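# Slide two clamp bands onto the hidden hose mender

## Task

Move each of the two steel clamp bands already on the hose until they sit square near the two ends of the rigid mender inside it, one band per end. Each band must lie entirely over the mender, with its outer edge roughly half a band width in from that end of the mender. When the job ends the hose must be round again, or the task counts as failed.

## Robot and tools

Robot: two Kinova Gen3 seven-joint arms, left_arm and right_arm. Each carries a parallel two-finger gripper with a 50 mm maximum opening. The fingers point along the gripper's +z axis and close along its x axis. end_effector_position is the point midway between the pads, and the fingertips extend 17.5 mm past it. Each arm also has a wrist camera: cam_left_wrist and cam_right_wrist, both 672x504.

Frames: the scene frame has its origin at table height, midway between the two nominal arm bases. +z is up, +x points out over the table, and left_arm is on the +y side. These names do not match image sides. The actual bases are at left (+0.005, +0.295, 0) and right (-0.052, -0.427, 0) m, each turned slightly about z. Reported hand positions, orientations (quat_wxyz) and Hand targets are in the scene frame and can be off by a few cm. Motion offsets are different: they are measured along the axes of that arm's own Hand target.

The 18-number row: all movement arguments use a single row of 18 values in [-1, 1] that covers both arms. The first nine are for left_arm: dx, dy, dz, rx, ry, rz, then gripper position, force_limit and speed. The next nine are the same for right_arm. dx..rz are an offset from that arm's Hand target as it stood when the action or move began. They are not an absolute pose. 1.0 equals 0.6 m of translation or 180 degrees of rotation, and rx, ry, rz form one rotation vector. Sending zeros for all six pose numbers re-commands the current Hand target. Gripper numbers are absolute settings, not offsets:
- position: +1 is fully open, about -0.65 means the pads touch, and -1 means grip until blocked.
- force_limit: -1 is about 20 N per pad, 0 about 102 N, +1 about 185 N.
- speed: -1 is 20 mm/s, 0 is 85 mm/s, +1 is 150 mm/s.
To leave a gripper alone, repeat its last three numbers, because a 0 there is a real command.

execute_actions(actions, cameras): actions is a list of actions. Each action is a table of at most 15 rows, each row lasting 1/30 s. Every row counts from the start-of-action Hand target, not from the row before. If a table is short, its last row is held for the rest of the 15 steps. Each action uses 0.5 s. Images come back only when actions is empty or when cameras names them (for example ["all"]).

move(target, speed, blend, blocking, cameras): sends each gripper in a straight line toward the target. target is one 18-number row, or a list of up to 15 rows. Every row is an offset from the same starting Hand targets, not from the previous row.
- speed is in m/s, from 0.002 to 0.5 (default 0.25). It can be one value, or one per target. Rotation is capped at twice that value in rad/s and at 0.873 rad/s.
- blend is a corner-rounding distance in m. 0 means stop at each target.
- All paths finish together and are cut off after 10 s.
- Moves do not avoid obstacles, and faster moves strike harder.
- blocking=false returns after about 0.5 s while the motion continues.
The result includes a move: line giving the ending (done, off_target, moving, held, fault) plus any limits (paced, held). done means the arm is at rest within 3 mm and 2 degrees of its target. Neither done nor off_target tells you whether the arm is touching anything.

wait(seconds 0-10): lets time pass while holding the current commands. stop(): brakes a running move; the fingers keep moving. zoom_image(camera, region [x0,y0,x1,y1] pixels, at most 504x504): gives a closer view of that camera's latest image. clear_fault(arm): clears a torque fault that a result has already reported. read_manual: returns licence text only. finished_scene(scene): ends the scene for good, so call nothing after it in the same reply. Scene 1 is practice.

Results:
- Hand target: the last commanded pose after clipping, which the next offsets count from.
- Tool commands.
- object_status: 0 moving, 1 blocked while opening, 2 blocked while closing (a grip), 3 at the requested position or pads closed.
- position_measured: the opening is about (250 - value) x 0.202 mm.
- Joint positions, velocities and torques.
- Flange force: the outside force in the gripper's own axes. It is noisy, and rows-based calls drop it until a move or wait brings it back.
- MOTOR HOT and fault lines.
The gripper often stops short of its Hand target. Re-sending zeros asks for it again. If it still falls short, send the remaining gap as an offset.

Control limits: each step, the commanded orientation is clipped to within 32 degrees of the measured one. Large turns can swing the elbow. A clearance check holds back commands that bring the arms too close together. A new position value (changed by 0.01 or more) is needed before a new force_limit or speed takes effect. To grip more gently, open first. Objects that cannot move should sit centred between the pads.

Hazards to avoid:
- The arms are stiff. Aiming even a few mm past a firm contact pushes very hard. To stop pushing, command the target back behind the gripper.
- A joint torque over its limit (104.5 N m for the large joints, 51.3 N m for the wrist joints), or a joint straying more than 5 degrees from plan, causes a torque fault that stops that arm until clear_fault.
- Holding loads, outstretched poses or pushing toward unreachable targets heats the motors. At 75 °C the arm sags and stops for 30-60 s.
- Any contact between the two arms, including one gripper closing on the other's fingers, can fail the scene.
- Do not drop parts, let go of moving parts, slam or hit things, or leave anything off the table.
- Squeezing the hose deforms it, so release the bands and leave the hose round before finishing.


Each tool is called after "Emit:" as name(argument=value, ...), one argument or row to a line, values as JSON.

## Session

Emit:
execute_actions(
  actions=[],
)

Scene clock: 0.00 s.
left_arm: end_effector_position=(+0.2113, -0.0769, +0.2380) position_measured=3 object_status=3 end_effector_quat_wxyz=(-0.379, +0.862, -0.309, +0.136) | right_arm: end_effector_position=(+0.6819, -0.6290, +0.3565) position_measured=3 object_status=3 end_effector_quat_wxyz=(+0.631, +0.504, +0.427, +0.407)
Joint positions: left_arm=[1.398 0.732 0.169 1.302 -0.653 1.77 0.91] | right_arm=[-0.159 0.83 0.546 1.923 -0.128 -1.195 1.364]
Joint velocities: within noise
Joint torques (N m): no reading
Flange force (N): no reading
Hand target: left_arm +0.2113, -0.0769, +0.2380; -0.379, +0.862, -0.309, +0.136 | right_arm +0.6819, -0.6290, +0.3565; +0.631, +0.504, +0.427, +0.407
Tool commands: left_gripper/position=+1.0 left_gripper/force_limit=+1.0 left_gripper/speed=+1.0 right_gripper/position=+1.0 right_gripper/force_limit=+1.0 right_gripper/speed=+1.0

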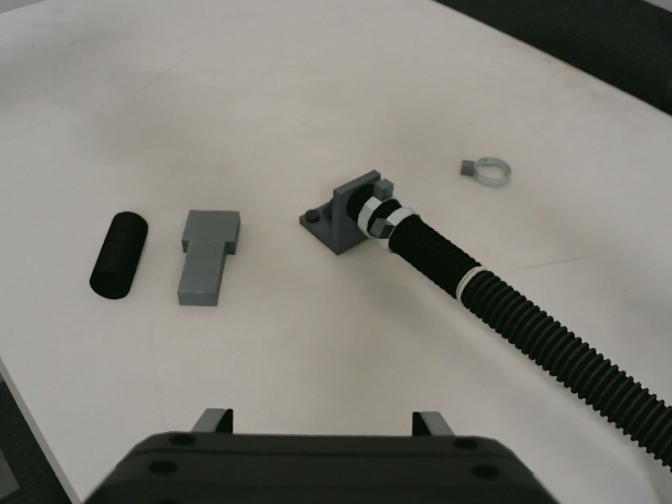

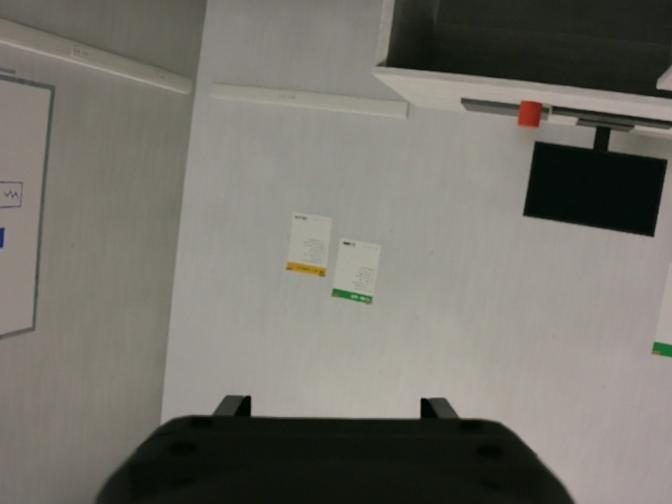

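Emit:
zoom_image(
  camera="cam_left_wrist",
  region=[290, 140, 540, 328],
)

Emit:
zoom_image(
  camera="cam_left_wrist",
  region=[60, 180, 300, 360],
)

Emit:
zoom_image(
  camera="cam_left_wrist",
  region=[420, 240, 672, 480],
)

Scaled by 2.016.

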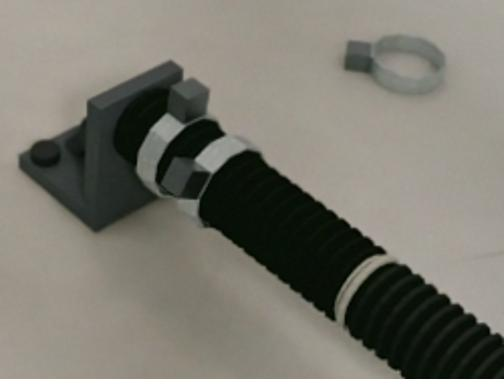

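Scaled by 2.100.

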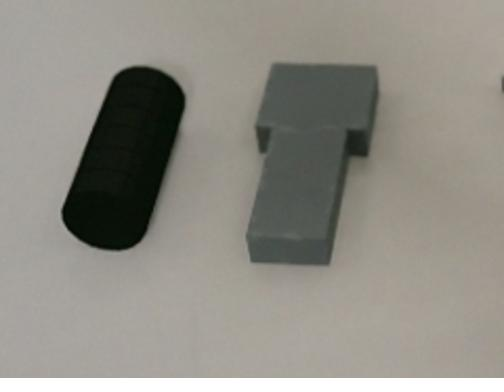

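Scaled by 2.000.

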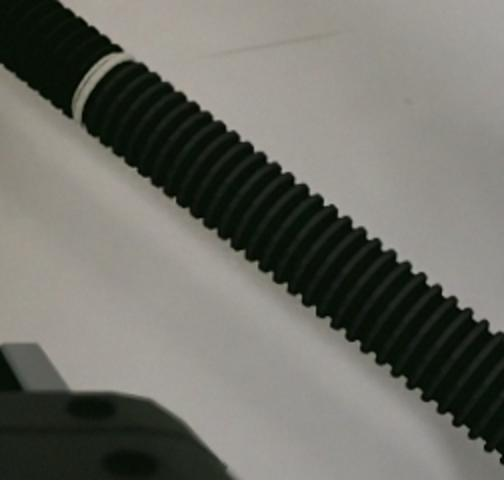

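Emit:
move(
  target=[0.1748,-0.3492,0.2768,-0.253,-0.0908,-0.2063,1,1,1,0.579,0.0203,-0.573,0.485,-0.313,0.328,1,1,1],
  cameras=["all"],
)

Scene clock: 46.57 s.
left_arm: end_effector_position=(+0.4600, +0.0604, +0.2803) position_measured=3 object_status=3 end_effector_quat_wxyz=(-0.001, +1.000, +0.000, +0.000) | right_arm: end_effector_position=(+0.4605, -0.1997, +0.2804) position_measured=3 object_status=3 end_effector_quat_wxyz=(+0.000, +1.000, +0.000, -0.001)
Joint positions: left_arm=[0.428 0.496 0.091 1.217 -0.045 1.43 0.463] | right_arm=[-0.549 0.632 0.217 0.997 -3.27 -1.525 2.762]
Joint torques (N m): left_arm=[0.85 -20.23 0.3 -10.51 -0.02 -0.29 0.23] | right_arm=[-0.56 -21.62 0.43 -11.16 0.06 -0.18 0.26]
Flange force (N): left_arm=[-0.9 -2.6 1.8] | right_arm=[-8.1 4.2 4.5]
Hand target: left_arm +0.4600, +0.0604, +0.2803; -0.001, +1.000, +0.000, +0.000 | right_arm +0.4605, -0.1997, +0.2804; +0.000, +1.000, +0.000, -0.001
Off the commanded pose: left_arm 0.000 m, 0 deg | right_arm 0.000 m, 0 deg.
move: done
camera_calibration:
cam_left_wrist: T_world_to_cam=[[0.999619, 0.02123, 0.0176502, -0.471309], [0.0208624, -0.999567, 0.0207571, 0.101997], [0.0180832, -0.020381, -0.999629, 0.44229], [0, 0, 0, 1]] pos_world=[0.461004, 0.120973, 0.448327]
cam_right_wrist: T_world_to_cam=[[0.999703, 0.0238354, -0.00500616, -0.461139], [0.0238983, -0.999631, 0.0129085, -0.16087], [-0.00469663, -0.0130243, -0.999904, 0.450165], [0, 0, 0, 1]] pos_world=[0.466961, -0.143956, 0.44989]

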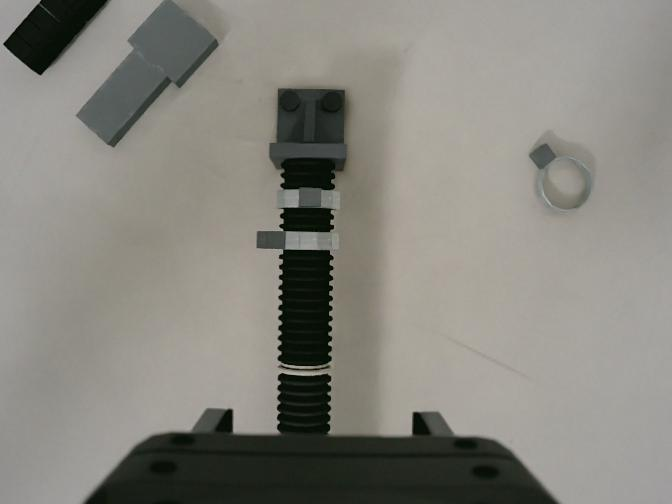

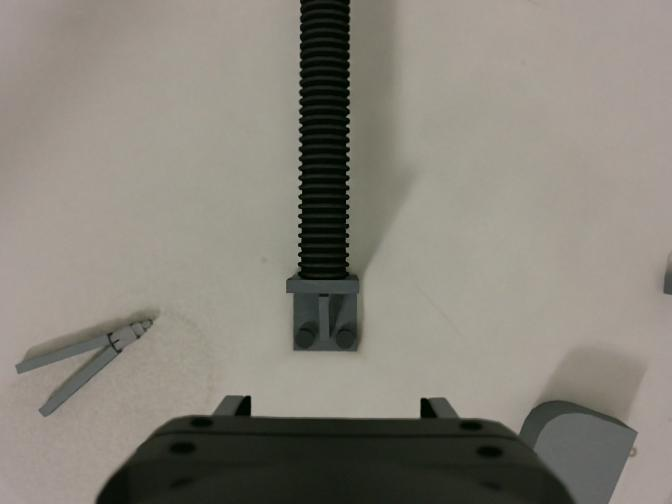

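Emit:
zoom_image(
  camera="cam_left_wrist",
  region=[230, 80, 400, 260],
)

Emit:
zoom_image(
  camera="cam_left_wrist",
  region=[230, 240, 400, 440],
)

Emit:
zoom_image(
  camera="cam_right_wrist",
  region=[240, 0, 410, 180],
)

Emit:
zoom_image(
  camera="cam_right_wrist",
  region=[240, 170, 410, 360],
)

Scaled by 2.800.

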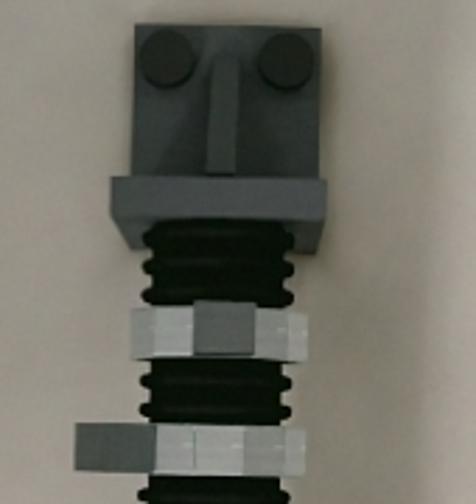

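Scaled by 2.520.

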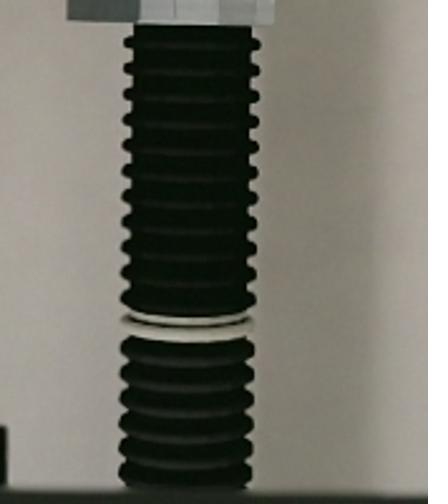

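Scaled by 2.800.

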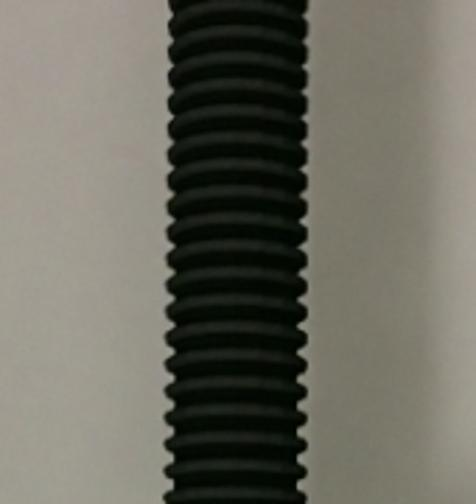

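Scaled by 2.653.

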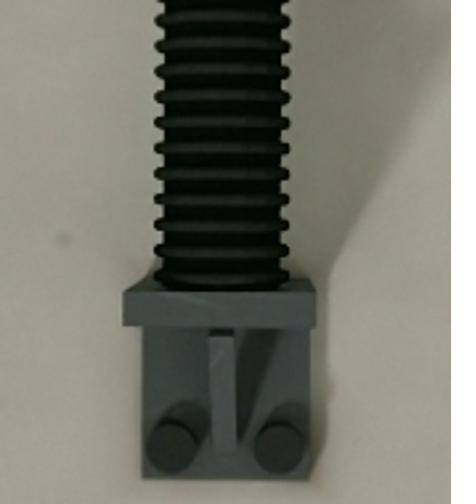

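Emit:
move(
  target=[
    [-0.015,-0.0333,0.3,0,0,0,1,1,1,-0.0075,-0.1667,0.3,0,0,0,1,1,1],
    [-0.015,-0.0333,0.3838,0,0,0,1,1,1,-0.0075,-0.1667,0.3838,0,0,0,1,1,1],
  ],
  speed=[0.25,0.08],
  blend=[0.02,0],
  cameras=["all"],
)

Scene clock: 106.20 s.
left_arm: end_effector_position=(+0.4510, +0.0806, +0.0501) position_measured=3 object_status=3 end_effector_quat_wxyz=(-0.001, +1.000, +0.000, +0.000) | right_arm: end_effector_position=(+0.4558, -0.0995, +0.0502) position_measured=3 object_status=3 end_effector_quat_wxyz=(+0.000, +1.000, +0.000, -0.001)
Joint positions: left_arm=[0.413 0.708 0.06 1.657 -0.057 0.779 0.447] | right_arm=[-0.682 0.921 0.17 1.195 -3.3 -1.038 2.632]
Joint torques (N m): left_arm=[0.83 -21.14 0.35 -7.73 -0.03 -0.31 0.23] | right_arm=[-0.54 -24.61 0.76 -9.79 0.06 -0.18 0.27]
Flange force (N): left_arm=[-0.8 -2.8 0.9] | right_arm=[-7.2 5.1 0.4]
Hand target: left_arm +0.4510, +0.0806, +0.0500; -0.001, +1.000, +0.000, +0.000 | right_arm +0.4558, -0.0995, +0.0502; +0.000, +1.000, +0.000, -0.001
Off the commanded pose: left_arm 0.000 m, 0 deg | right_arm 0.000 m, 0 deg.
move: done
camera_calibration:
cam_left_wrist: T_world_to_cam=[[0.999617, 0.0213297, 0.0176469, -0.458691], [0.0209603, -0.999563, 0.020859, 0.127088], [0.0180841, -0.0204812, -0.999627, 0.212763], [0, 0, 0, 1]] pos_world=[0.452003, 0.141174, 0.218127]
cam_right_wrist: T_world_to_cam=[[0.999703, 0.0238357, -0.00500377, -0.459982], [0.0238981, -0.999632, 0.0128086, -0.0576009], [-0.00469663, -0.0129244, -0.999905, 0.221274], [0, 0, 0, 1]] pos_world=[0.462261, -0.043756, 0.21969]

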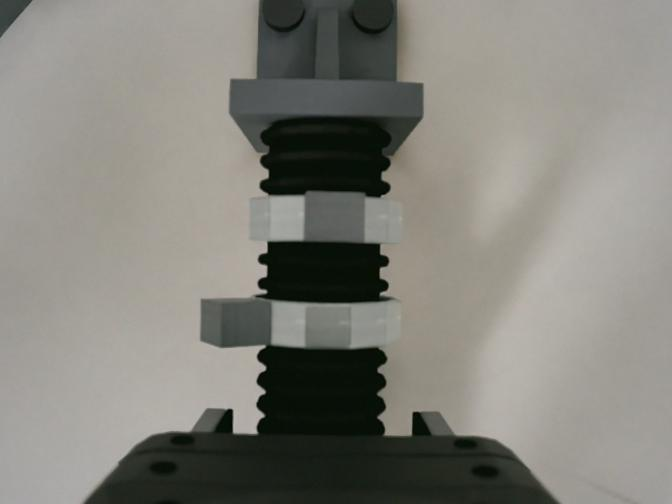

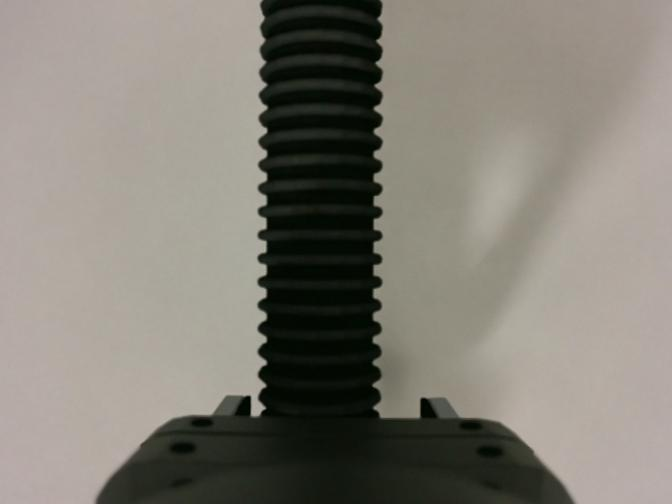

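Emit:
move(
  target=[0,0,0,0,0,0,1,-1,-1,-0.0075,0,0,0,0,0,1,-1,-1],
  speed=0.05,
)

Emit:
move(
  target=[0,0,0,0,0,0,-1,-1,-1,0,0,0,0,0,0,-1,-1,-1],
  cameras=["all"],
)

Scene clock: 112.93 s.
left_arm: end_effector_position=(+0.4510, +0.0806, +0.0500) position_measured=3 object_status=3 end_effector_quat_wxyz=(-0.001, +1.000, +0.000, +0.000) | right_arm: end_effector_position=(+0.4513, -0.0995, +0.0502) position_measured=3 object_status=3 end_effector_quat_wxyz=(+0.000, +1.000, +0.000, -0.001)
Joint positions: left_arm=[0.413 0.708 0.06 1.657 -0.057 0.779 0.447] | right_arm=[-0.687 0.913 0.17 1.214 -3.3 -1.028 2.629]
Joint torques (N m): left_arm=[0.83 -21.18 0.41 -7.7 0 -0.3 0.21] | right_arm=[-0.6 -24.49 0.72 -9.7 0.04 -0.15 0.28]
Flange force (N): left_arm=[-0.7 -2.7 1.0] | right_arm=[-6.8 5.0 0.3]
Hand target: left_arm +0.4510, +0.0806, +0.0500; -0.001, +1.000, +0.000, +0.000 | right_arm +0.4513, -0.0995, +0.0502; +0.000, +1.000, +0.000, -0.001
Off the commanded pose: left_arm 0.000 m, 0 deg | right_arm 0.000 m, 0 deg.
move: done

Scene clock: 114.20 s.
left_arm: end_effector_position=(+0.4509, +0.0806, +0.0500) position_measured=99 object_status=2 end_effector_quat_wxyz=(-0.001, +1.000, +0.000, +0.000) | right_arm: end_effector_position=(+0.4513, -0.0995, +0.0502) position_measured=108 object_status=0 end_effector_quat_wxyz=(+0.000, +1.000, +0.000, -0.001)
Joint positions: left_arm=[0.414 0.708 0.06 1.657 -0.057 0.779 0.447] | right_arm=[-0.687 0.913 0.17 1.214 -3.3 -1.028 2.629]
Joint torques (N m): left_arm=[-0.23 -20.05 -0.76 -10.45 -0.5 -2.67 0.27] | right_arm=[-1.84 -24.83 -0.47 -9.39 -0.47 -0.65 0.31]
Flange force (N): left_arm=[-8.0 -4.0 -4.8] | right_arm=[-4.5 5.9 1.3]
Hand target: left_arm +0.4510, +0.0806, +0.0500; -0.001, +1.000, +0.000, +0.000 | right_arm +0.4513, -0.0995, +0.0502; +0.000, +1.000, +0.000, -0.001
Off the commanded pose: left_arm 0.000 m, 0 deg | right_arm 0.000 m, 0 deg.
move: done
camera_calibration:
cam_left_wrist: T_world_to_cam=[[0.999621, 0.021227, 0.0175503, -0.458555], [0.0208614, -0.999567, 0.020755, 0.12716], [0.0179832, -0.020381, -0.999631, 0.212697], [0, 0, 0, 1]] pos_world=[0.451904, 0.141173, 0.218027]
cam_right_wrist: T_world_to_cam=[[0.999703, 0.0238357, -0.00500377, -0.455483], [0.0238981, -0.999632, 0.0128086, -0.0574934], [-0.00469663, -0.0129244, -0.999905, 0.221253], [0, 0, 0, 1]] pos_world=[0.457761, -0.043756, 0.21969]

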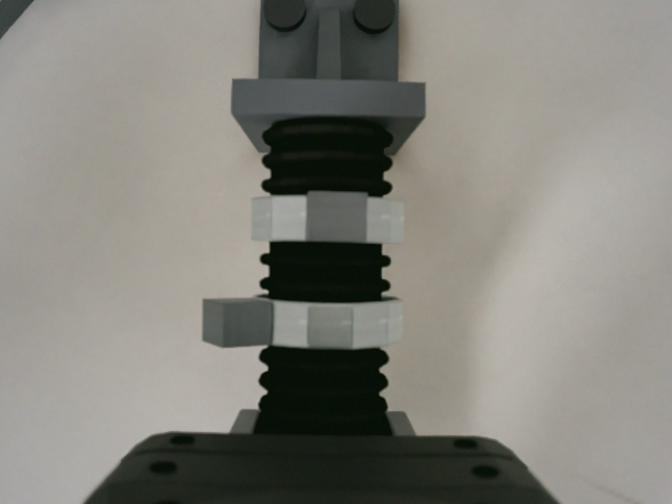

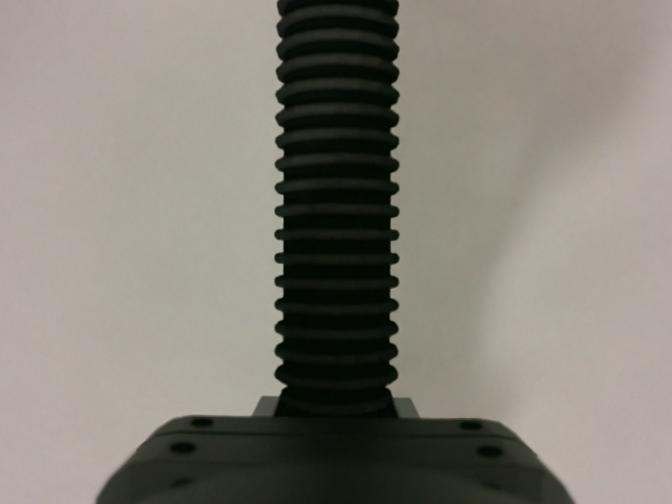

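Emit:
wait(
  seconds=0.5,
)

Scene clock: 116.00 s.
left_arm: end_effector_position=(+0.4510, +0.0806, +0.0500) position_measured=99 object_status=2 end_effector_quat_wxyz=(-0.001, +1.000, +0.000, +0.000) | right_arm: end_effector_position=(+0.4513, -0.0995, +0.0502) position_measured=108 object_status=2 end_effector_quat_wxyz=(+0.000, +1.000, +0.000, -0.001)
Joint positions: left_arm=[0.413 0.708 0.06 1.657 -0.057 0.779 0.447] | right_arm=[-0.687 0.913 0.17 1.214 -3.3 -1.028 2.629]
Joint torques (N m): left_arm=[-0.26 -20.13 -0.75 -10.54 -0.5 -2.72 0.25] | right_arm=[-1.81 -24.82 -0.47 -9.35 -0.47 -0.67 0.3]
Flange force (N): left_arm=[-8.1 -4.0 -4.7] | right_arm=[-4.4 5.8 1.3]
Hand target: left_arm +0.4510, +0.0806, +0.0500; -0.001, +1.000, +0.000, +0.000 | right_arm +0.4513, -0.0995, +0.0502; +0.000, +1.000, +0.000, -0.001
Tool commands: left_gripper/position=-1.0 left_gripper/force_limit=-1.0 left_gripper/speed=-1.0 right_gripper/position=-1.0 right_gripper/force_limit=-1.0 right_gripper/speed=-1.0
Off the commanded pose: left_arm 0.000 m, 0 deg | right_arm 0.000 m, 0 deg.
wait: 0.50 s; at rest from the start

Emit:
move(
  target=[
    [0,0,0,0,0,0,0.538,-1,-1,0,0,0,0,0,0,0.538,-1,-1],
    [0,0.0333,0,0,0,0,-1,-1,-1,0,-0.0333,0,0,0,0,-1,-1,-1],
  ],
  speed=0.1,
)

Scene clock: 124.47 s.
left_arm: end_effector_position=(+0.4510, +0.0606, +0.0500) position_measured=98 object_status=2 end_effector_quat_wxyz=(-0.001, +1.000, +0.000, +0.000) | right_arm: end_effector_position=(+0.4513, -0.0795, +0.0502) position_measured=114 object_status=0 end_effector_quat_wxyz=(+0.000, +1.000, +0.000, -0.001)
Joint positions: left_arm=[0.452 0.723 0.058 1.623 -0.055 0.797 0.482] | right_arm=[-0.712 0.938 0.172 1.159 -3.302 -1.058 2.6]
Joint torques (N m): left_arm=[-0.22 -20.93 -0.72 -10.64 -0.51 -2.54 0.29] | right_arm=[-1.04 -25.03 0.31 -9.57 -0.1 -0.47 0.29]
Flange force (N): left_arm=[-7.6 -4.2 -3.5] | right_arm=[-5.8 5.4 0.8]
Hand target: left_arm +0.4510, +0.0606, +0.0500; -0.001, +1.000, +0.000, +0.000 | right_arm +0.4513, -0.0795, +0.0502; +0.000, +1.000, +0.000, -0.001
Off the commanded pose: left_arm 0.000 m, 0 deg | right_arm 0.000 m, 0 deg.
move: done

Emit:
move(
  target=[
    [0,0,0,0,0,0,0.538,-1,-1,0,0,0,0,0,0,0.538,-1,-1],
    [0,0.0333,0,0,0,0,-1,-1,-1,0,-0.0333,0,0,0,0,-1,-1,-1],
  ],
  speed=0.1,
)

Emit:
wait(
  seconds=0.5,
)

Scene clock: 128.63 s.
left_arm: end_effector_position=(+0.4510, +0.0492, +0.0500) position_measured=72 object_status=3 end_effector_quat_wxyz=(+0.000, +1.000, +0.000, +0.000) | right_arm: end_effector_position=(+0.4513, -0.0716, +0.0502) position_measured=72 object_status=3 end_effector_quat_wxyz=(+0.000, +1.000, +0.000, -0.001)
Joint positions: left_arm=[0.473 0.733 0.058 1.602 -0.055 0.809 0.501] | right_arm=[-0.721 0.948 0.173 1.136 -3.303 -1.071 2.588]
Joint torques (N m): left_arm=[0.79 -21.95 0.38 -7.87 -0.05 -0.3 0.22] | right_arm=[-0.55 -24.97 0.76 -9.93 0.08 -0.16 0.28]
Flange force (N): left_arm=[-0.2 -2.5 1.2] | right_arm=[-7.5 5.8 0.2]
Hand target: left_arm +0.4510, +0.0492, +0.0500; +0.000, +1.000, +0.000, +0.000 (not the last commanded pose) | right_arm +0.4513, -0.0716, +0.0502; +0.000, +1.000, +0.000, -0.001 (not the last commanded pose)
Tool commands: left_gripper/position=+0.538 left_gripper/force_limit=-1.0 left_gripper/speed=-1.0 right_gripper/position=+0.538 right_gripper/force_limit=-1.0 right_gripper/speed=-1.0
Off the commanded pose: left_arm 0.009 m, 0 deg | right_arm 0.012 m, 0 deg.
move: held (left_arm, right_arm; a check stopped the path); path passed 1 of 2 targets; target 2's new numbers were not sent; limits=held
pose unreachable (left arm): on one or more control steps of this call, first in action 0 (counted from 0), this arm could not follow its commanded pose, so it was not sent that pose on those steps. It may still have moved: this result reports where it is.
cause: moving toward the commanded pose would bring a part of the arm too close to another arm (this arm's gripper and the right arm's gripper, 7 mm apart when this arm was first held).
pose unreachable (right arm): on one or more control steps of this call, first in action 0 (counted from 0), this arm could not follow its commanded pose, so it was not sent that pose on those steps. It may still have moved: this result reports where it is.
cause: moving toward the commanded pose would bring a part of the arm too close to another arm (this arm's gripper and the left arm's gripper, along the way the arms are being sent, or toward where that arm still pushes).

Scene clock: 129.13 s.
left_arm: end_effector_position=(+0.4510, +0.0492, +0.0500) position_measured=72 object_status=3 end_effector_quat_wxyz=(+0.000, +1.000, +0.000, +0.000) | right_arm: end_effector_position=(+0.4513, -0.0716, +0.0502) position_measured=72 object_status=3 end_effector_quat_wxyz=(+0.000, +1.000, +0.000, -0.001)
Joint positions: left_arm=[0.472 0.732 0.058 1.602 -0.055 0.809 0.501] | right_arm=[-0.721 0.948 0.173 1.136 -3.303 -1.071 2.588]
Joint torques (N m): left_arm=[0.83 -21.78 0.34 -7.85 -0.02 -0.31 0.25] | right_arm=[-0.59 -25.15 0.75 -9.93 0.09 -0.18 0.28]
Flange force (N): left_arm=[-0.3 -2.7 0.9] | right_arm=[-7.2 5.6 0.5]
Hand target: left_arm +0.4510, +0.0492, +0.0500; +0.000, +1.000, +0.000, +0.000 (not the last commanded pose) | right_arm +0.4513, -0.0716, +0.0502; +0.000, +1.000, +0.000, -0.001 (not the last commanded pose)
Tool commands: left_gripper/position=+0.538 left_gripper/force_limit=-1.0 left_gripper/speed=-1.0 right_gripper/position=+0.538 right_gripper/force_limit=-1.0 right_gripper/speed=-1.0
Off the commanded pose: left_arm 0.009 m, 0 deg | right_arm 0.012 m, 0 deg.
wait: 0.50 s; at rest by 0.17 s

Emit:
move(
  target=[0,0,0,0,0,0,-1,-1,-1,0,0,0,0,0,0,-1,-1,-1],
)

Emit:
wait(
  seconds=0.5,
)

Emit:
move(
  target=[
    [0,0,0,0,0,0,0.538,-1,-1,0,0,0,0,0,0,0.538,-1,-1],
    [0,0.06,0,0,0,0,-1,-1,-1,0,0.06,0,0,0,0,-1,-1,-1],
  ],
  speed=0.1,
)

Emit:
wait(
  seconds=0.5,
)

Scene clock: 134.20 s.
left_arm: end_effector_position=(+0.4509, +0.0492, +0.0500) position_measured=98 object_status=2 end_effector_quat_wxyz=(+0.000, +1.000, +0.000, +0.000) | right_arm: end_effector_position=(+0.4513, -0.0716, +0.0502) position_measured=109 object_status=2 end_effector_quat_wxyz=(+0.000, +1.000, +0.000, -0.001)
Joint positions: left_arm=[0.472 0.732 0.058 1.603 -0.055 0.809 0.501] | right_arm=[-0.721 0.948 0.173 1.136 -3.303 -1.071 2.588]
Joint torques (N m): left_arm=[-0.29 -21.49 -0.85 -10.14 -0.58 -2.06 0.24] | right_arm=[-1.32 -25.5 0.07 -9.33 -0.2 -0.85 0.28]
Flange force (N): left_arm=[-6.1 -3.4 -2.2] | right_arm=[-4.6 5.3 1.7]
Hand target: left_arm +0.4510, +0.0492, +0.0500; +0.000, +1.000, +0.000, +0.000 | right_arm +0.4513, -0.0716, +0.0502; +0.000, +1.000, +0.000, -0.001
Off the commanded pose: left_arm 0.000 m, 0 deg | right_arm 0.000 m, 0 deg.
move: done

Scene clock: 134.70 s.
left_arm: end_effector_position=(+0.4510, +0.0492, +0.0500) position_measured=98 object_status=2 end_effector_quat_wxyz=(+0.000, +1.000, +0.000, +0.000) | right_arm: end_effector_position=(+0.4513, -0.0716, +0.0502) position_measured=109 object_status=2 end_effector_quat_wxyz=(+0.000, +1.000, +0.000, -0.001)
Joint positions: left_arm=[0.472 0.732 0.058 1.602 -0.055 0.809 0.501] | right_arm=[-0.721 0.948 0.173 1.136 -3.303 -1.071 2.588]
Joint torques (N m): left_arm=[-0.35 -21.45 -0.83 -10.18 -0.58 -2.05 0.24] | right_arm=[-1.24 -25.5 0.09 -9.33 -0.22 -0.84 0.27]
Flange force (N): left_arm=[-6.4 -3.4 -2.2] | right_arm=[-4.7 5.2 1.7]
Hand target: left_arm +0.4510, +0.0492, +0.0500; +0.000, +1.000, +0.000, +0.000 | right_arm +0.4513, -0.0716, +0.0502; +0.000, +1.000, +0.000, -0.001
Tool commands: left_gripper/position=-1.0 left_gripper/force_limit=-1.0 left_gripper/speed=-1.0 right_gripper/position=-1.0 right_gripper/force_limit=-1.0 right_gripper/speed=-1.0
Off the commanded pose: left_arm 0.000 m, 0 deg | right_arm 0.000 m, 0 deg.
wait: 0.50 s; at rest by 0.17 s

Scene clock: 135.73 s.
left_arm: end_effector_position=(+0.4510, +0.0487, +0.0500) position_measured=72 object_status=3 end_effector_quat_wxyz=(-0.001, +1.000, +0.000, +0.000) | right_arm: end_effector_position=(+0.4513, -0.0802, +0.0502) position_measured=72 object_status=3 end_effector_quat_wxyz=(+0.000, +1.000, +0.000, -0.001)
Joint positions: left_arm=[0.474 0.733 0.058 1.601 -0.055 0.809 0.502] | right_arm=[-0.711 0.937 0.172 1.161 -3.302 -1.057 2.601]
Joint torques (N m): left_arm=[0.8 -21.71 0.36 -7.88 -0.03 -0.33 0.21] | right_arm=[-0.54 -24.92 0.78 -9.85 0.07 -0.15 0.27]
Flange force (N): left_arm=[-0.5 -2.6 0.8] | right_arm=[-7.1 5.3 0.4]
Hand target: left_arm +0.4510, +0.0486, +0.0500; +0.000, +1.000, +0.000, +0.000 (not the last commanded pose) | right_arm +0.4513, -0.0802, +0.0502; +0.000, +1.000, +0.000, -0.001 (not the last commanded pose)
Tool commands: left_gripper/position=+0.538 left_gripper/force_limit=-1.0 left_gripper/speed=-1.0 right_gripper/position=+0.538 right_gripper/force_limit=-1.0 right_gripper/speed=-1.0
Off the commanded pose: left_arm 0.035 m, 0 deg | right_arm 0.027 m, 0 deg.
move: held (left_arm; a check stopped the path), off_target (right_arm; braked when a check withheld steps of left_arm); path passed 1 of 2 targets; target 2's new numbers were not sent; limits=held
pose unreachable (left arm): on one or more control steps of this call, first in action 0 (counted from 0), this arm could not follow its commanded pose, so it was not sent that pose on those steps. It may still have moved: this result reports where it is.
cause: moving toward the commanded pose would bring a part of the arm too close to another arm (this arm's gripper and the right arm's gripper, 9 mm apart when this arm was first held).

Scene clock: 136.23 s.
left_arm: end_effector_position=(+0.4510, +0.0487, +0.0500) position_measured=72 object_status=3 end_effector_quat_wxyz=(-0.001, +1.000, +0.000, +0.000) | right_arm: end_effector_position=(+0.4512, -0.0802, +0.0502) position_measured=72 object_status=3 end_effector_quat_wxyz=(+0.000, +1.000, +0.000, -0.001)
Joint positions: left_arm=[0.474 0.733 0.058 1.601 -0.055 0.809 0.502] | right_arm=[-0.711 0.937 0.172 1.161 -3.302 -1.057 2.601]
Joint torques (N m): left_arm=[0.84 -21.76 0.35 -7.89 -0.04 -0.3 0.25] | right_arm=[-0.55 -24.92 0.74 -9.84 0.06 -0.17 0.25]
Flange force (N): left_arm=[-0.5 -2.8 0.9] | right_arm=[-7.0 5.4 0.4]
Hand target: left_arm +0.4510, +0.0486, +0.0500; -0.001, +1.000, +0.000, +0.000 (not the last commanded pose) | right_arm +0.4513, -0.0802, +0.0502; +0.000, +1.000, +0.000, -0.001 (not the last commanded pose)
Tool commands: left_gripper/position=+0.538 left_gripper/force_limit=-1.0 left_gripper/speed=-1.0 right_gripper/position=+0.538 right_gripper/force_limit=-1.0 right_gripper/speed=-1.0
Off the commanded pose: left_arm 0.035 m, 0 deg | right_arm 0.027 m, 0 deg.
wait: 0.50 s; at rest by 0.17 s

Emit:
move(
  target=[
    [0,0,0,0,0,0,0.538,-1,-1,0,0.0833,0,0,0,0,-1,-1,-1],
    [0,0.0433,0,0,0,0,-1,-1,-1,0,0.0833,0,0,0,0,-1,-1,-1],
  ],
  speed=0.1,
)

Emit:
wait(
  seconds=0.5,
)

Scene clock: 140.73 s.
left_arm: end_effector_position=(+0.4509, +0.0226, +0.0500) position_measured=98 object_status=2 end_effector_quat_wxyz=(-0.001, +1.000, +0.000, +0.000) | right_arm: end_effector_position=(+0.4512, -0.1302, +0.0502) position_measured=120 object_status=2 end_effector_quat_wxyz=(+0.000, +1.000, +0.000, -0.001)
Joint positions: left_arm=[0.52 0.756 0.057 1.55 -0.053 0.837 0.545] | right_arm=[-0.648 0.879 0.168 1.291 -3.298 -0.985 2.676]
Joint torques (N m): left_arm=[-0.12 -21.97 -0.63 -9.94 -0.46 -1.85 0.27] | right_arm=[41.98 -8.48 42.11 23.51 21.16 -17.66 -0.59]
Flange force (N): left_arm=[-5.1 -3.6 -2.0] | right_arm=[10.2 -88.1 1.1]
Hand target: left_arm +0.4510, +0.0226, +0.0500; +0.000, +1.000, +0.000, +0.000 | right_arm +0.4512, -0.1302, +0.0502; +0.000, +1.000, +0.000, -0.001
Off the commanded pose: left_arm 0.000 m, 0 deg | right_arm 0.000 m, 0 deg.
TORQUE WARNING: the torque sensor of joint 1 (waist) of the right arm reached its warning level (56.7 N m). A warning alone does not stop the arm.
move: done

Scene clock: 141.23 s.
left_arm: end_effector_position=(+0.4510, +0.0226, +0.0500) position_measured=98 object_status=2 end_effector_quat_wxyz=(+0.000, +1.000, +0.000, +0.000) | right_arm: end_effector_position=(+0.4512, -0.1302, +0.0502) position_measured=120 object_status=2 end_effector_quat_wxyz=(+0.000, +1.000, +0.000, -0.001)
Joint positions: left_arm=[0.52 0.756 0.057 1.55 -0.053 0.837 0.545] | right_arm=[-0.648 0.879 0.168 1.291 -3.298 -0.985 2.676]
Joint torques (N m): left_arm=[-0.16 -21.98 -0.59 -10.08 -0.49 -1.93 0.26] | right_arm=[42 -8.49 42.13 23.48 21.16 -17.64 -0.62]
Flange force (N): left_arm=[-5.5 -3.7 -2.0] | right_arm=[10.2 -88.0 1.1]
Hand target: left_arm +0.4510, +0.0227, +0.0500; +0.000, +1.000, +0.000, +0.000 | right_arm +0.4512, -0.1302, +0.0502; +0.000, +1.000, +0.000, -0.001
Tool commands: left_gripper/position=-1.0 left_gripper/force_limit=-1.0 left_gripper/speed=-1.0 right_gripper/position=-1.0 right_gripper/force_limit=-1.0 right_gripper/speed=-1.0
Off the commanded pose: left_arm 0.000 m, 0 deg | right_arm 0.000 m, 0 deg.
wait: 0.50 s; at rest by 0.17 s

Emit:
move(
  target=[0,0,0,0,0,0,0.538,-1,-1,0,0,0,0,0,0,0.538,-1,-1],
  cameras=["all"],
)

Scene clock: 143.93 s.
left_arm: end_effector_position=(+0.4510, +0.0226, +0.0500) position_measured=72 object_status=3 end_effector_quat_wxyz=(+0.000, +1.000, +0.000, +0.000) | right_arm: end_effector_position=(+0.4513, -0.1305, +0.0500) position_measured=72 object_status=3 end_effector_quat_wxyz=(+0.000, +1.000, -0.001, -0.001)
Joint positions: left_arm=[0.52 0.756 0.057 1.55 -0.053 0.837 0.545] | right_arm=[-0.647 0.879 0.168 1.291 -3.298 -0.985 2.676]
Joint torques (N m): left_arm=[0.81 -22.28 0.36 -8.04 -0.02 -0.28 0.24] | right_arm=[-0.36 -24.13 0.82 -9.78 0.07 -0.13 0.27]
Flange force (N): left_arm=[-0.4 -2.7 0.9] | right_arm=[-7.4 4.5 0.9]
Hand target: left_arm +0.4510, +0.0226, +0.0500; +0.000, +1.000, +0.000, +0.000 | right_arm +0.4512, -0.1302, +0.0502; +0.000, +1.000, +0.000, -0.001
Off the commanded pose: left_arm 0.000 m, 0 deg | right_arm 0.000 m, 0 deg.
move: done
camera_calibration:
cam_left_wrist: T_world_to_cam=[[0.999607, 0.0215346, 0.0179423, -0.45753], [0.0211571, -0.999556, 0.0209693, 0.0691022], [0.0183859, -0.0205815, -0.999619, 0.211348], [0, 0, 0, 1]] pos_world=[0.452003, 0.0832741, 0.218027]
cam_right_wrist: T_world_to_cam=[[0.999707, 0.0236328, -0.00520674, -0.454618], [0.0236988, -0.999635, 0.0130051, -0.0884299], [-0.00489749, -0.0131247, -0.999902, 0.220727], [0, 0, 0, 1]] pos_world=[0.457662, -0.0747567, 0.219488]

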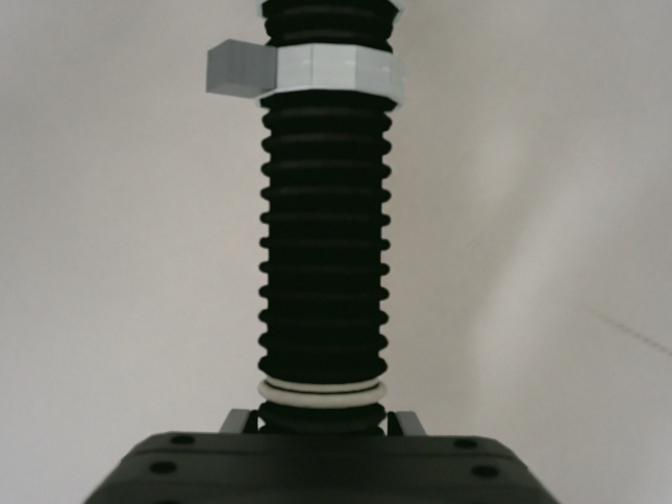

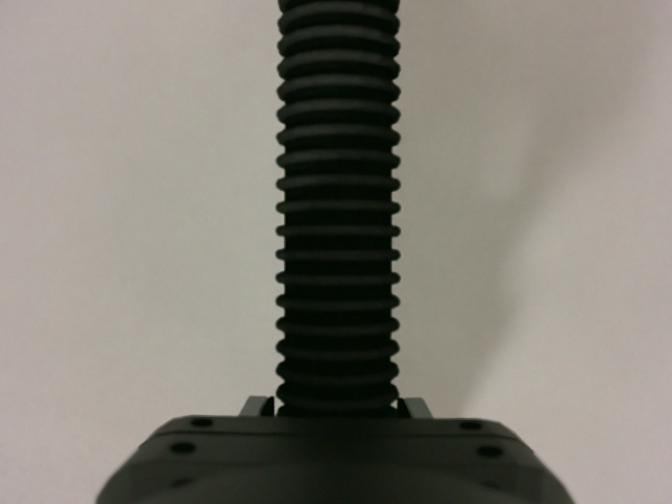

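Emit:
move(
  target=[0,0.0333,0,0,0,0,0.538,-1,-1,0,0.0,0,0,0,0,-1,-1,-1],
  speed=0.1,
)

Emit:
move(
  target=[0,0,0,0,0,0,-1,-1,-1,0,0.0,0,0,0,0,-1,-1,-1],
  speed=0.1,
)

Emit:
wait(
  seconds=0.5,
)

Scene clock: 148.70 s.
left_arm: end_effector_position=(+0.4510, +0.0027, +0.0500) position_measured=72 object_status=3 end_effector_quat_wxyz=(-0.001, +1.000, +0.000, +0.000) | right_arm: end_effector_position=(+0.4513, -0.1302, +0.0502) position_measured=114 object_status=2 end_effector_quat_wxyz=(-0.001, +1.000, +0.000, +0.000)
Joint positions: left_arm=[0.554 0.775 0.056 1.508 -0.053 0.861 0.576] | right_arm=[-0.648 0.879 0.167 1.29 -3.298 -0.985 2.676]
Joint torques (N m): left_arm=[0.76 -22.78 0.39 -8.22 -0.02 -0.3 0.24] | right_arm=[-2.18 -25.18 -0.85 -8.68 -0.62 -1.42 0.26]
Flange force (N): left_arm=[-0.4 -2.6 1.0] | right_arm=[-1.9 4.9 3.9]
Hand target: left_arm +0.4510, +0.0027, +0.0500; +0.000, +1.000, +0.000, +0.000 | right_arm +0.4512, -0.1302, +0.0502; +0.000, +1.000, +0.000, -0.001
Off the commanded pose: left_arm 0.000 m, 0 deg | right_arm 0.000 m, 0 deg.
move: done

Scene clock: 149.23 s.
left_arm: end_effector_position=(+0.4509, +0.0027, +0.0500) position_measured=102 object_status=2 end_effector_quat_wxyz=(-0.001, +1.000, +0.000, +0.000) | right_arm: end_effector_position=(+0.4512, -0.1302, +0.0502) position_measured=114 object_status=2 end_effector_quat_wxyz=(+0.000, +1.000, +0.000, -0.001)
Joint positions: left_arm=[0.554 0.775 0.056 1.508 -0.053 0.861 0.576] | right_arm=[-0.648 0.879 0.167 1.291 -3.298 -0.985 2.676]
Joint torques (N m): left_arm=[-0.09 -22.69 -0.48 -9.78 -0.47 -1.53 0.2] | right_arm=[-2.15 -25.14 -0.82 -8.7 -0.63 -1.39 0.27]
Flange force (N): left_arm=[-4.3 -3.2 -0.9] | right_arm=[-2.0 4.9 3.8]
Hand target: left_arm +0.4510, +0.0027, +0.0500; +0.000, +1.000, +0.000, +0.000 | right_arm +0.4512, -0.1302, +0.0502; +0.000, +1.000, +0.000, -0.001
Off the commanded pose: left_arm 0.000 m, 0 deg | right_arm 0.000 m, 0 deg.
move: done

Scene clock: 149.73 s.
left_arm: end_effector_position=(+0.4510, +0.0026, +0.0500) position_measured=102 object_status=2 end_effector_quat_wxyz=(+0.000, +1.000, +0.000, +0.000) | right_arm: end_effector_position=(+0.4512, -0.1302, +0.0502) position_measured=114 object_status=2 end_effector_quat_wxyz=(+0.000, +1.000, +0.000, -0.001)
Joint positions: left_arm=[0.554 0.775 0.056 1.508 -0.053 0.861 0.576] | right_arm=[-0.648 0.879 0.167 1.291 -3.298 -0.985 2.676]
Joint torques (N m): left_arm=[-0.07 -22.67 -0.52 -9.85 -0.48 -1.55 0.23] | right_arm=[-2.14 -25.08 -0.86 -8.66 -0.62 -1.44 0.25]
Flange force (N): left_arm=[-4.5 -3.4 -1.0] | right_arm=[-2.1 4.9 3.8]
Hand target: left_arm +0.4510, +0.0027, +0.0500; +0.000, +1.000, +0.000, +0.000 | right_arm +0.4512, -0.1302, +0.0502; +0.000, +1.000, +0.000, -0.001
Tool commands: left_gripper/position=-1.0 left_gripper/force_limit=-1.0 left_gripper/speed=-1.0 right_gripper/position=-1.0 right_gripper/force_limit=-1.0 right_gripper/speed=-1.0
Off the commanded pose: left_arm 0.000 m, 0 deg | right_arm 0.000 m, 0 deg.
wait: 0.50 s; at rest by 0.17 s

Emit:
move(
  target=[
    [0,0,0,0,0,0,0.538,-1,0,0,0,0,0,0,0,0.538,-1,0],
    [0,0.0167,0,0,0,0,-1,-1,0,0,0,0,0,0,0,-1,-1,0],
  ],
  speed=0.1,
)

Emit:
move(
  target=[
    [0,0,0,0,0,0,0.538,-1,0,0,0,0,0,0,0,0.538,-1,0],
    [0,0.0167,0,0,0,0,-1,-1,0,0,0,0,0,0,0,-1,-1,0],
  ],
  speed=0.1,
)

Emit:
move(
  target=[
    [0,0,0,0,0,0,0.538,-1,0,0,0,0,0,0,0,0.538,-1,0],
    [0,0,0,0,0,0,-1,-1,0,0,0.01,0,0,0,0,-1,-1,0],
  ],
  speed=0.1,
)

Scene clock: 158.57 s.
left_arm: end_effector_position=(+0.4510, -0.0074, +0.0500) position_measured=109 object_status=2 end_effector_quat_wxyz=(-0.001, +1.000, +0.000, +0.000) | right_arm: end_effector_position=(+0.4513, -0.1302, +0.0502) position_measured=115 object_status=2 end_effector_quat_wxyz=(+0.000, +1.000, +0.000, +0.000)
Joint positions: left_arm=[0.571 0.785 0.056 1.485 -0.052 0.873 0.592] | right_arm=[-0.648 0.879 0.167 1.29 -3.298 -0.985 2.676]
Joint torques (N m): left_arm=[0.73 -22.56 0.32 -9.18 -0.09 -1.15 0.22] | right_arm=[-1.68 -25.01 -0.34 -8.54 -0.35 -1.47 0.31]
Flange force (N): left_arm=[-2.5 -3.9 -1.0] | right_arm=[-2.4 4.1 3.8]
Hand target: left_arm +0.4510, -0.0074, +0.0500; +0.000, +1.000, +0.000, +0.000 | right_arm +0.4512, -0.1302, +0.0502; +0.000, +1.000, +0.000, -0.001
Off the commanded pose: left_arm 0.000 m, 0 deg | right_arm 0.000 m, 0 deg.
move: done

Scene clock: 159.77 s.
left_arm: end_effector_position=(+0.4510, -0.0123, +0.0500) position_measured=72 object_status=3 end_effector_quat_wxyz=(-0.001, +1.000, +0.000, +0.000) | right_arm: end_effector_position=(+0.4512, -0.1302, +0.0502) position_measured=72 object_status=3 end_effector_quat_wxyz=(+0.000, +1.000, +0.000, -0.001)
Joint positions: left_arm=[0.579 0.79 0.055 1.474 -0.052 0.88 0.599] | right_arm=[-0.648 0.879 0.167 1.291 -3.298 -0.985 2.676]
Joint torques (N m): left_arm=[0.8 -23.13 0.37 -8.29 -0.04 -0.28 0.22] | right_arm=[-0.58 -23.81 0.67 -9.54 0.05 -0.16 0.27]
Flange force (N): left_arm=[-0.2 -2.5 1.0] | right_arm=[-6.9 4.6 0.4]
Hand target: left_arm +0.4510, -0.0123, +0.0500; -0.001, +1.000, +0.000, +0.000 (not the last commanded pose) | right_arm +0.4512, -0.1302, +0.0502; +0.000, +1.000, +0.000, -0.001
Tool commands: left_gripper/position=+0.538 left_gripper/force_limit=-1.0 left_gripper/speed=+0.0 right_gripper/position=+0.538 right_gripper/force_limit=-1.0 right_gripper/speed=+0.0
Off the commanded pose: left_arm 0.005 m, 0 deg | right_arm 0.000 m, 0 deg.
move: held (left_arm; a check stopped the path); path passed 1 of 2 targets; target 2's new numbers were not sent; limits=held
pose unreachable (left arm): on one or more control steps of this call, first in action 0 (counted from 0), this arm could not follow its commanded pose, so it was not sent that pose on those steps. It may still have moved: this result reports where it is.
cause: moving toward the commanded pose would bring a part of the arm too close to another arm (this arm's gripper and the right arm's gripper, 6 mm apart when this arm was first held).

Scene clock: 160.97 s.
left_arm: end_effector_position=(+0.4510, -0.0123, +0.0500) position_measured=116 object_status=2 end_effector_quat_wxyz=(-0.001, +1.000, +0.000, +0.000) | right_arm: end_effector_position=(+0.4512, -0.1363, +0.0502) position_measured=100 object_status=2 end_effector_quat_wxyz=(+0.000, +1.000, +0.000, -0.001)
Joint positions: left_arm=[0.579 0.79 0.055 1.474 -0.052 0.88 0.599] | right_arm=[-0.639 0.872 0.167 1.304 -3.297 -0.978 2.685]
Joint torques (N m): left_arm=[-0.07 -23.04 -0.47 -9.14 -0.47 -0.94 0.23] | right_arm=[-1.11 -24.78 0.11 -6.89 -0.09 -2.67 0.23]
Flange force (N): left_arm=[-2.9 -2.4 -0.1] | right_arm=[0.6 1.3 5.1]
Hand target: left_arm +0.4510, -0.0123, +0.0500; -0.001, +1.000, +0.000, +0.000 | right_arm +0.4512, -0.1362, +0.0502; +0.000, +1.000, +0.000, -0.001
Off the commanded pose: left_arm 0.000 m, 0 deg | right_arm 0.000 m, 0 deg.
move: done

Emit:
move(
  target=[
    [0,0,0,0,0,0,0.538,-1,0,0,0,0,0,0,0,0.538,-1,0],
    [0,-0.1788,0,0,0,0,-1,-1,0,0,0,0,0,0,0,0.538,-1,0],
  ],
  speed=0.15,
  cameras=["cam_left_wrist"],
)

Emit:
move(
  target=[
    [0,0,0,0,0,0,0.538,-1,0,0,0,0,0,0,0,0.538,-1,0],
    [0,-0.0083,0,0,0,0,-1,-1,0,0,0,0,0,0,0,0.538,-1,0],
  ],
  speed=0.1,
  cameras=["cam_left_wrist"],
)

Scene clock: 173.53 s.
left_arm: end_effector_position=(+0.4509, +0.0950, +0.0501) position_measured=116 object_status=2 end_effector_quat_wxyz=(-0.001, +1.000, +0.000, +0.000) | right_arm: end_effector_position=(+0.4512, -0.1362, +0.0502) position_measured=72 object_status=3 end_effector_quat_wxyz=(+0.000, +1.000, +0.000, -0.001)
Joint positions: left_arm=[0.387 0.698 0.059 1.68 -0.056 0.766 0.419] | right_arm=[-0.639 0.872 0.167 1.304 -3.297 -0.978 2.685]
Joint torques (N m): left_arm=[0.17 -20.81 -0.36 -9.23 -0.35 -1.54 0.23] | right_arm=[-0.58 -23.72 0.65 -9.47 0.07 -0.16 0.26]
Flange force (N): left_arm=[-4.5 -3.0 -1.2] | right_arm=[-6.6 4.4 0.4]
Hand target: left_arm +0.4510, +0.0950, +0.0501; -0.001, +1.000, +0.000, +0.000 | right_arm +0.4512, -0.1362, +0.0502; +0.000, +1.000, +0.000, -0.001
Off the commanded pose: left_arm 0.000 m, 0 deg | right_arm 0.000 m, 0 deg.
move: done
camera_calibration:
cam_left_wrist: T_world_to_cam=[[0.999617, 0.021132, 0.0178491, -0.458912], [0.0207585, -0.999567, 0.0208593, 0.141575], [0.0182821, -0.0204808, -0.999623, 0.21297], [0, 0, 0, 1]] pos_world=[0.451904, 0.155573, 0.218128]
Images, in order (width x height): cam_left_wrist 672x504.

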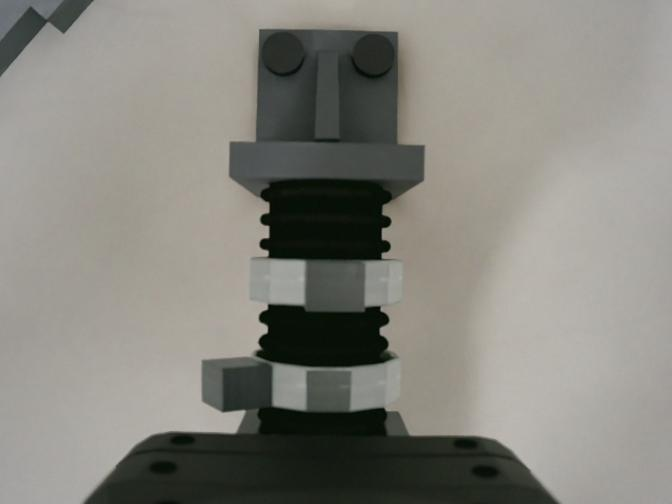

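Scene clock: 175.23 s.
left_arm: end_effector_position=(+0.4509, +0.1000, +0.0501) position_measured=109 object_status=2 end_effector_quat_wxyz=(-0.001, +1.000, +0.000, +0.000) | right_arm: end_effector_position=(+0.4512, -0.1362, +0.0502) position_measured=72 object_status=3 end_effector_quat_wxyz=(+0.000, +1.000, +0.000, -0.001)
Joint positions: left_arm=[0.377 0.694 0.059 1.688 -0.056 0.761 0.41] | right_arm=[-0.639 0.872 0.167 1.304 -3.297 -0.978 2.685]
Joint torques (N m): left_arm=[0.29 -20.72 -0.27 -9.63 -0.33 -1.84 0.2] | right_arm=[-0.59 -23.67 0.67 -9.51 0.06 -0.14 0.28]
Flange force (N): left_arm=[-5.3 -3.5 -1.6] | right_arm=[-6.8 4.5 0.3]
Hand target: left_arm +0.4510, +0.1000, +0.0501; -0.001, +1.000, +0.000, +0.000 | right_arm +0.4512, -0.1362, +0.0502; +0.000, +1.000, +0.000, -0.001
Off the commanded pose: left_arm 0.000 m, 0 deg | right_arm 0.000 m, 0 deg.
move: done
camera_calibration:
cam_left_wrist: T_world_to_cam=[[0.999615, 0.0212339, 0.0178479, -0.459032], [0.0208604, -0.999565, 0.0208613, 0.146526], [0.0182831, -0.020481, -0.999623, 0.213072], [0, 0, 0, 1]] pos_world=[0.451904, 0.160573, 0.218127]
Images, in order (width x height): cam_left_wrist 672x504.

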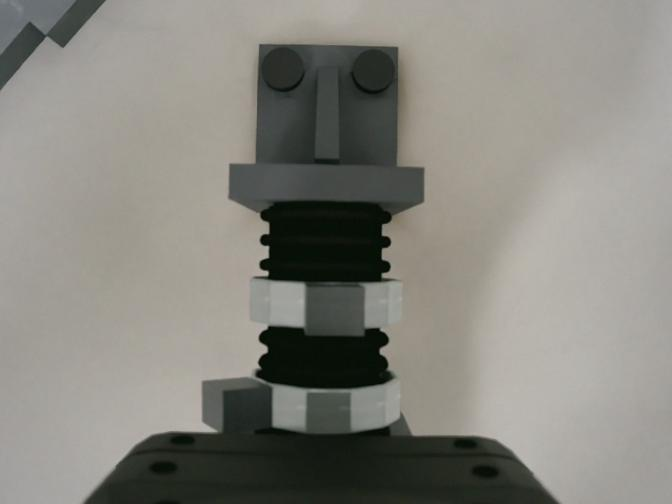

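Emit:
move(
  target=[
    [0,0,0,0,0,0,0.538,-1,0,0,0,0,0,0,0,0.538,-1,0],
    [0,0.0167,0,0,0,0,-1,-1,0,0,0,0,0,0,0,0.538,-1,0],
  ],
  speed=0.1,
)

Emit:
move(
  target=[
    [0,0,0,0,0,0,0.538,-1,0,0,0,0,0,0,0,0.538,-1,0],
    [0,0.0083,0,0,0,0,-1,-1,0,0,0,0,0,0,0,0.538,-1,0],
  ],
  speed=0.1,
)

Emit:
move(
  target=[
    [0,0,0,0,0,0,0.538,-1,0,0,0,0,0,0,0,0.538,-1,0],
    [0,0.0167,0,0,0,0,-1,-1,0,0,0,0,0,0,0,0.538,-1,0],
  ],
  speed=0.1,
)

Scene clock: 181.00 s.
left_arm: end_effector_position=(+0.4509, +0.0899, +0.0501) position_measured=101 object_status=2 end_effector_quat_wxyz=(-0.001, +1.000, +0.000, +0.000) | right_arm: end_effector_position=(+0.4512, -0.1362, +0.0502) position_measured=72 object_status=3 end_effector_quat_wxyz=(+0.000, +1.000, +0.000, -0.001)
Joint positions: left_arm=[0.397 0.701 0.058 1.672 -0.056 0.77 0.429] | right_arm=[-0.639 0.872 0.167 1.304 -3.297 -0.978 2.685]
Joint torques (N m): left_arm=[0.52 -20.66 0.18 -11 -0.11 -2.86 0.26] | right_arm=[-0.57 -23.69 0.65 -9.48 0.08 -0.14 0.29]
Flange force (N): left_arm=[-8.0 -5.5 -3.5] | right_arm=[-6.7 4.4 0.3]
Hand target: left_arm +0.4510, +0.0899, +0.0501; -0.001, +1.000, +0.000, +0.000 | right_arm +0.4512, -0.1362, +0.0502; +0.000, +1.000, +0.000, -0.001
Off the commanded pose: left_arm 0.000 m, 0 deg | right_arm 0.000 m, 0 deg.
move: done

Scene clock: 182.70 s.
left_arm: end_effector_position=(+0.4509, +0.0850, +0.0501) position_measured=100 object_status=2 end_effector_quat_wxyz=(-0.001, +1.000, +0.000, +0.000) | right_arm: end_effector_position=(+0.4512, -0.1362, +0.0502) position_measured=72 object_status=3 end_effector_quat_wxyz=(+0.000, +1.000, +0.000, -0.001)
Joint positions: left_arm=[0.406 0.705 0.058 1.664 -0.055 0.774 0.438] | right_arm=[-0.639 0.872 0.167 1.304 -3.297 -0.978 2.685]
Joint torques (N m): left_arm=[0.55 -20.69 0.11 -11.01 -0.15 -2.91 0.25] | right_arm=[-0.55 -23.63 0.67 -9.49 0.06 -0.16 0.28]
Flange force (N): left_arm=[-7.9 -5.6 -3.7] | right_arm=[-6.9 4.5 0.3]
Hand target: left_arm +0.4510, +0.0850, +0.0501; -0.001, +1.000, +0.000, +0.000 | right_arm +0.4512, -0.1362, +0.0502; +0.000, +1.000, +0.000, -0.001
Off the commanded pose: left_arm 0.000 m, 0 deg | right_arm 0.000 m, 0 deg.
move: done

Scene clock: 184.40 s.
left_arm: end_effector_position=(+0.4509, +0.0749, +0.0501) position_measured=98 object_status=2 end_effector_quat_wxyz=(-0.001, +1.000, +0.000, +0.000) | right_arm: end_effector_position=(+0.4512, -0.1362, +0.0502) position_measured=72 object_status=3 end_effector_quat_wxyz=(+0.000, +1.000, +0.000, -0.001)
Joint positions: left_arm=[0.426 0.712 0.057 1.648 -0.055 0.783 0.455] | right_arm=[-0.639 0.872 0.167 1.304 -3.297 -0.978 2.685]
Joint torques (N m): left_arm=[0.42 -20.94 0.03 -11.02 -0.23 -2.83 0.23] | right_arm=[-0.59 -23.67 0.67 -9.41 0.07 -0.13 0.27]
Flange force (N): left_arm=[-7.8 -5.4 -3.4] | right_arm=[-6.4 4.3 0.2]
Hand target: left_arm +0.4510, +0.0749, +0.0501; -0.001, +1.000, +0.000, +0.000 | right_arm +0.4512, -0.1362, +0.0502; +0.000, +1.000, +0.000, -0.001
Off the commanded pose: left_arm 0.000 m, 0 deg | right_arm 0.000 m, 0 deg.
move: done


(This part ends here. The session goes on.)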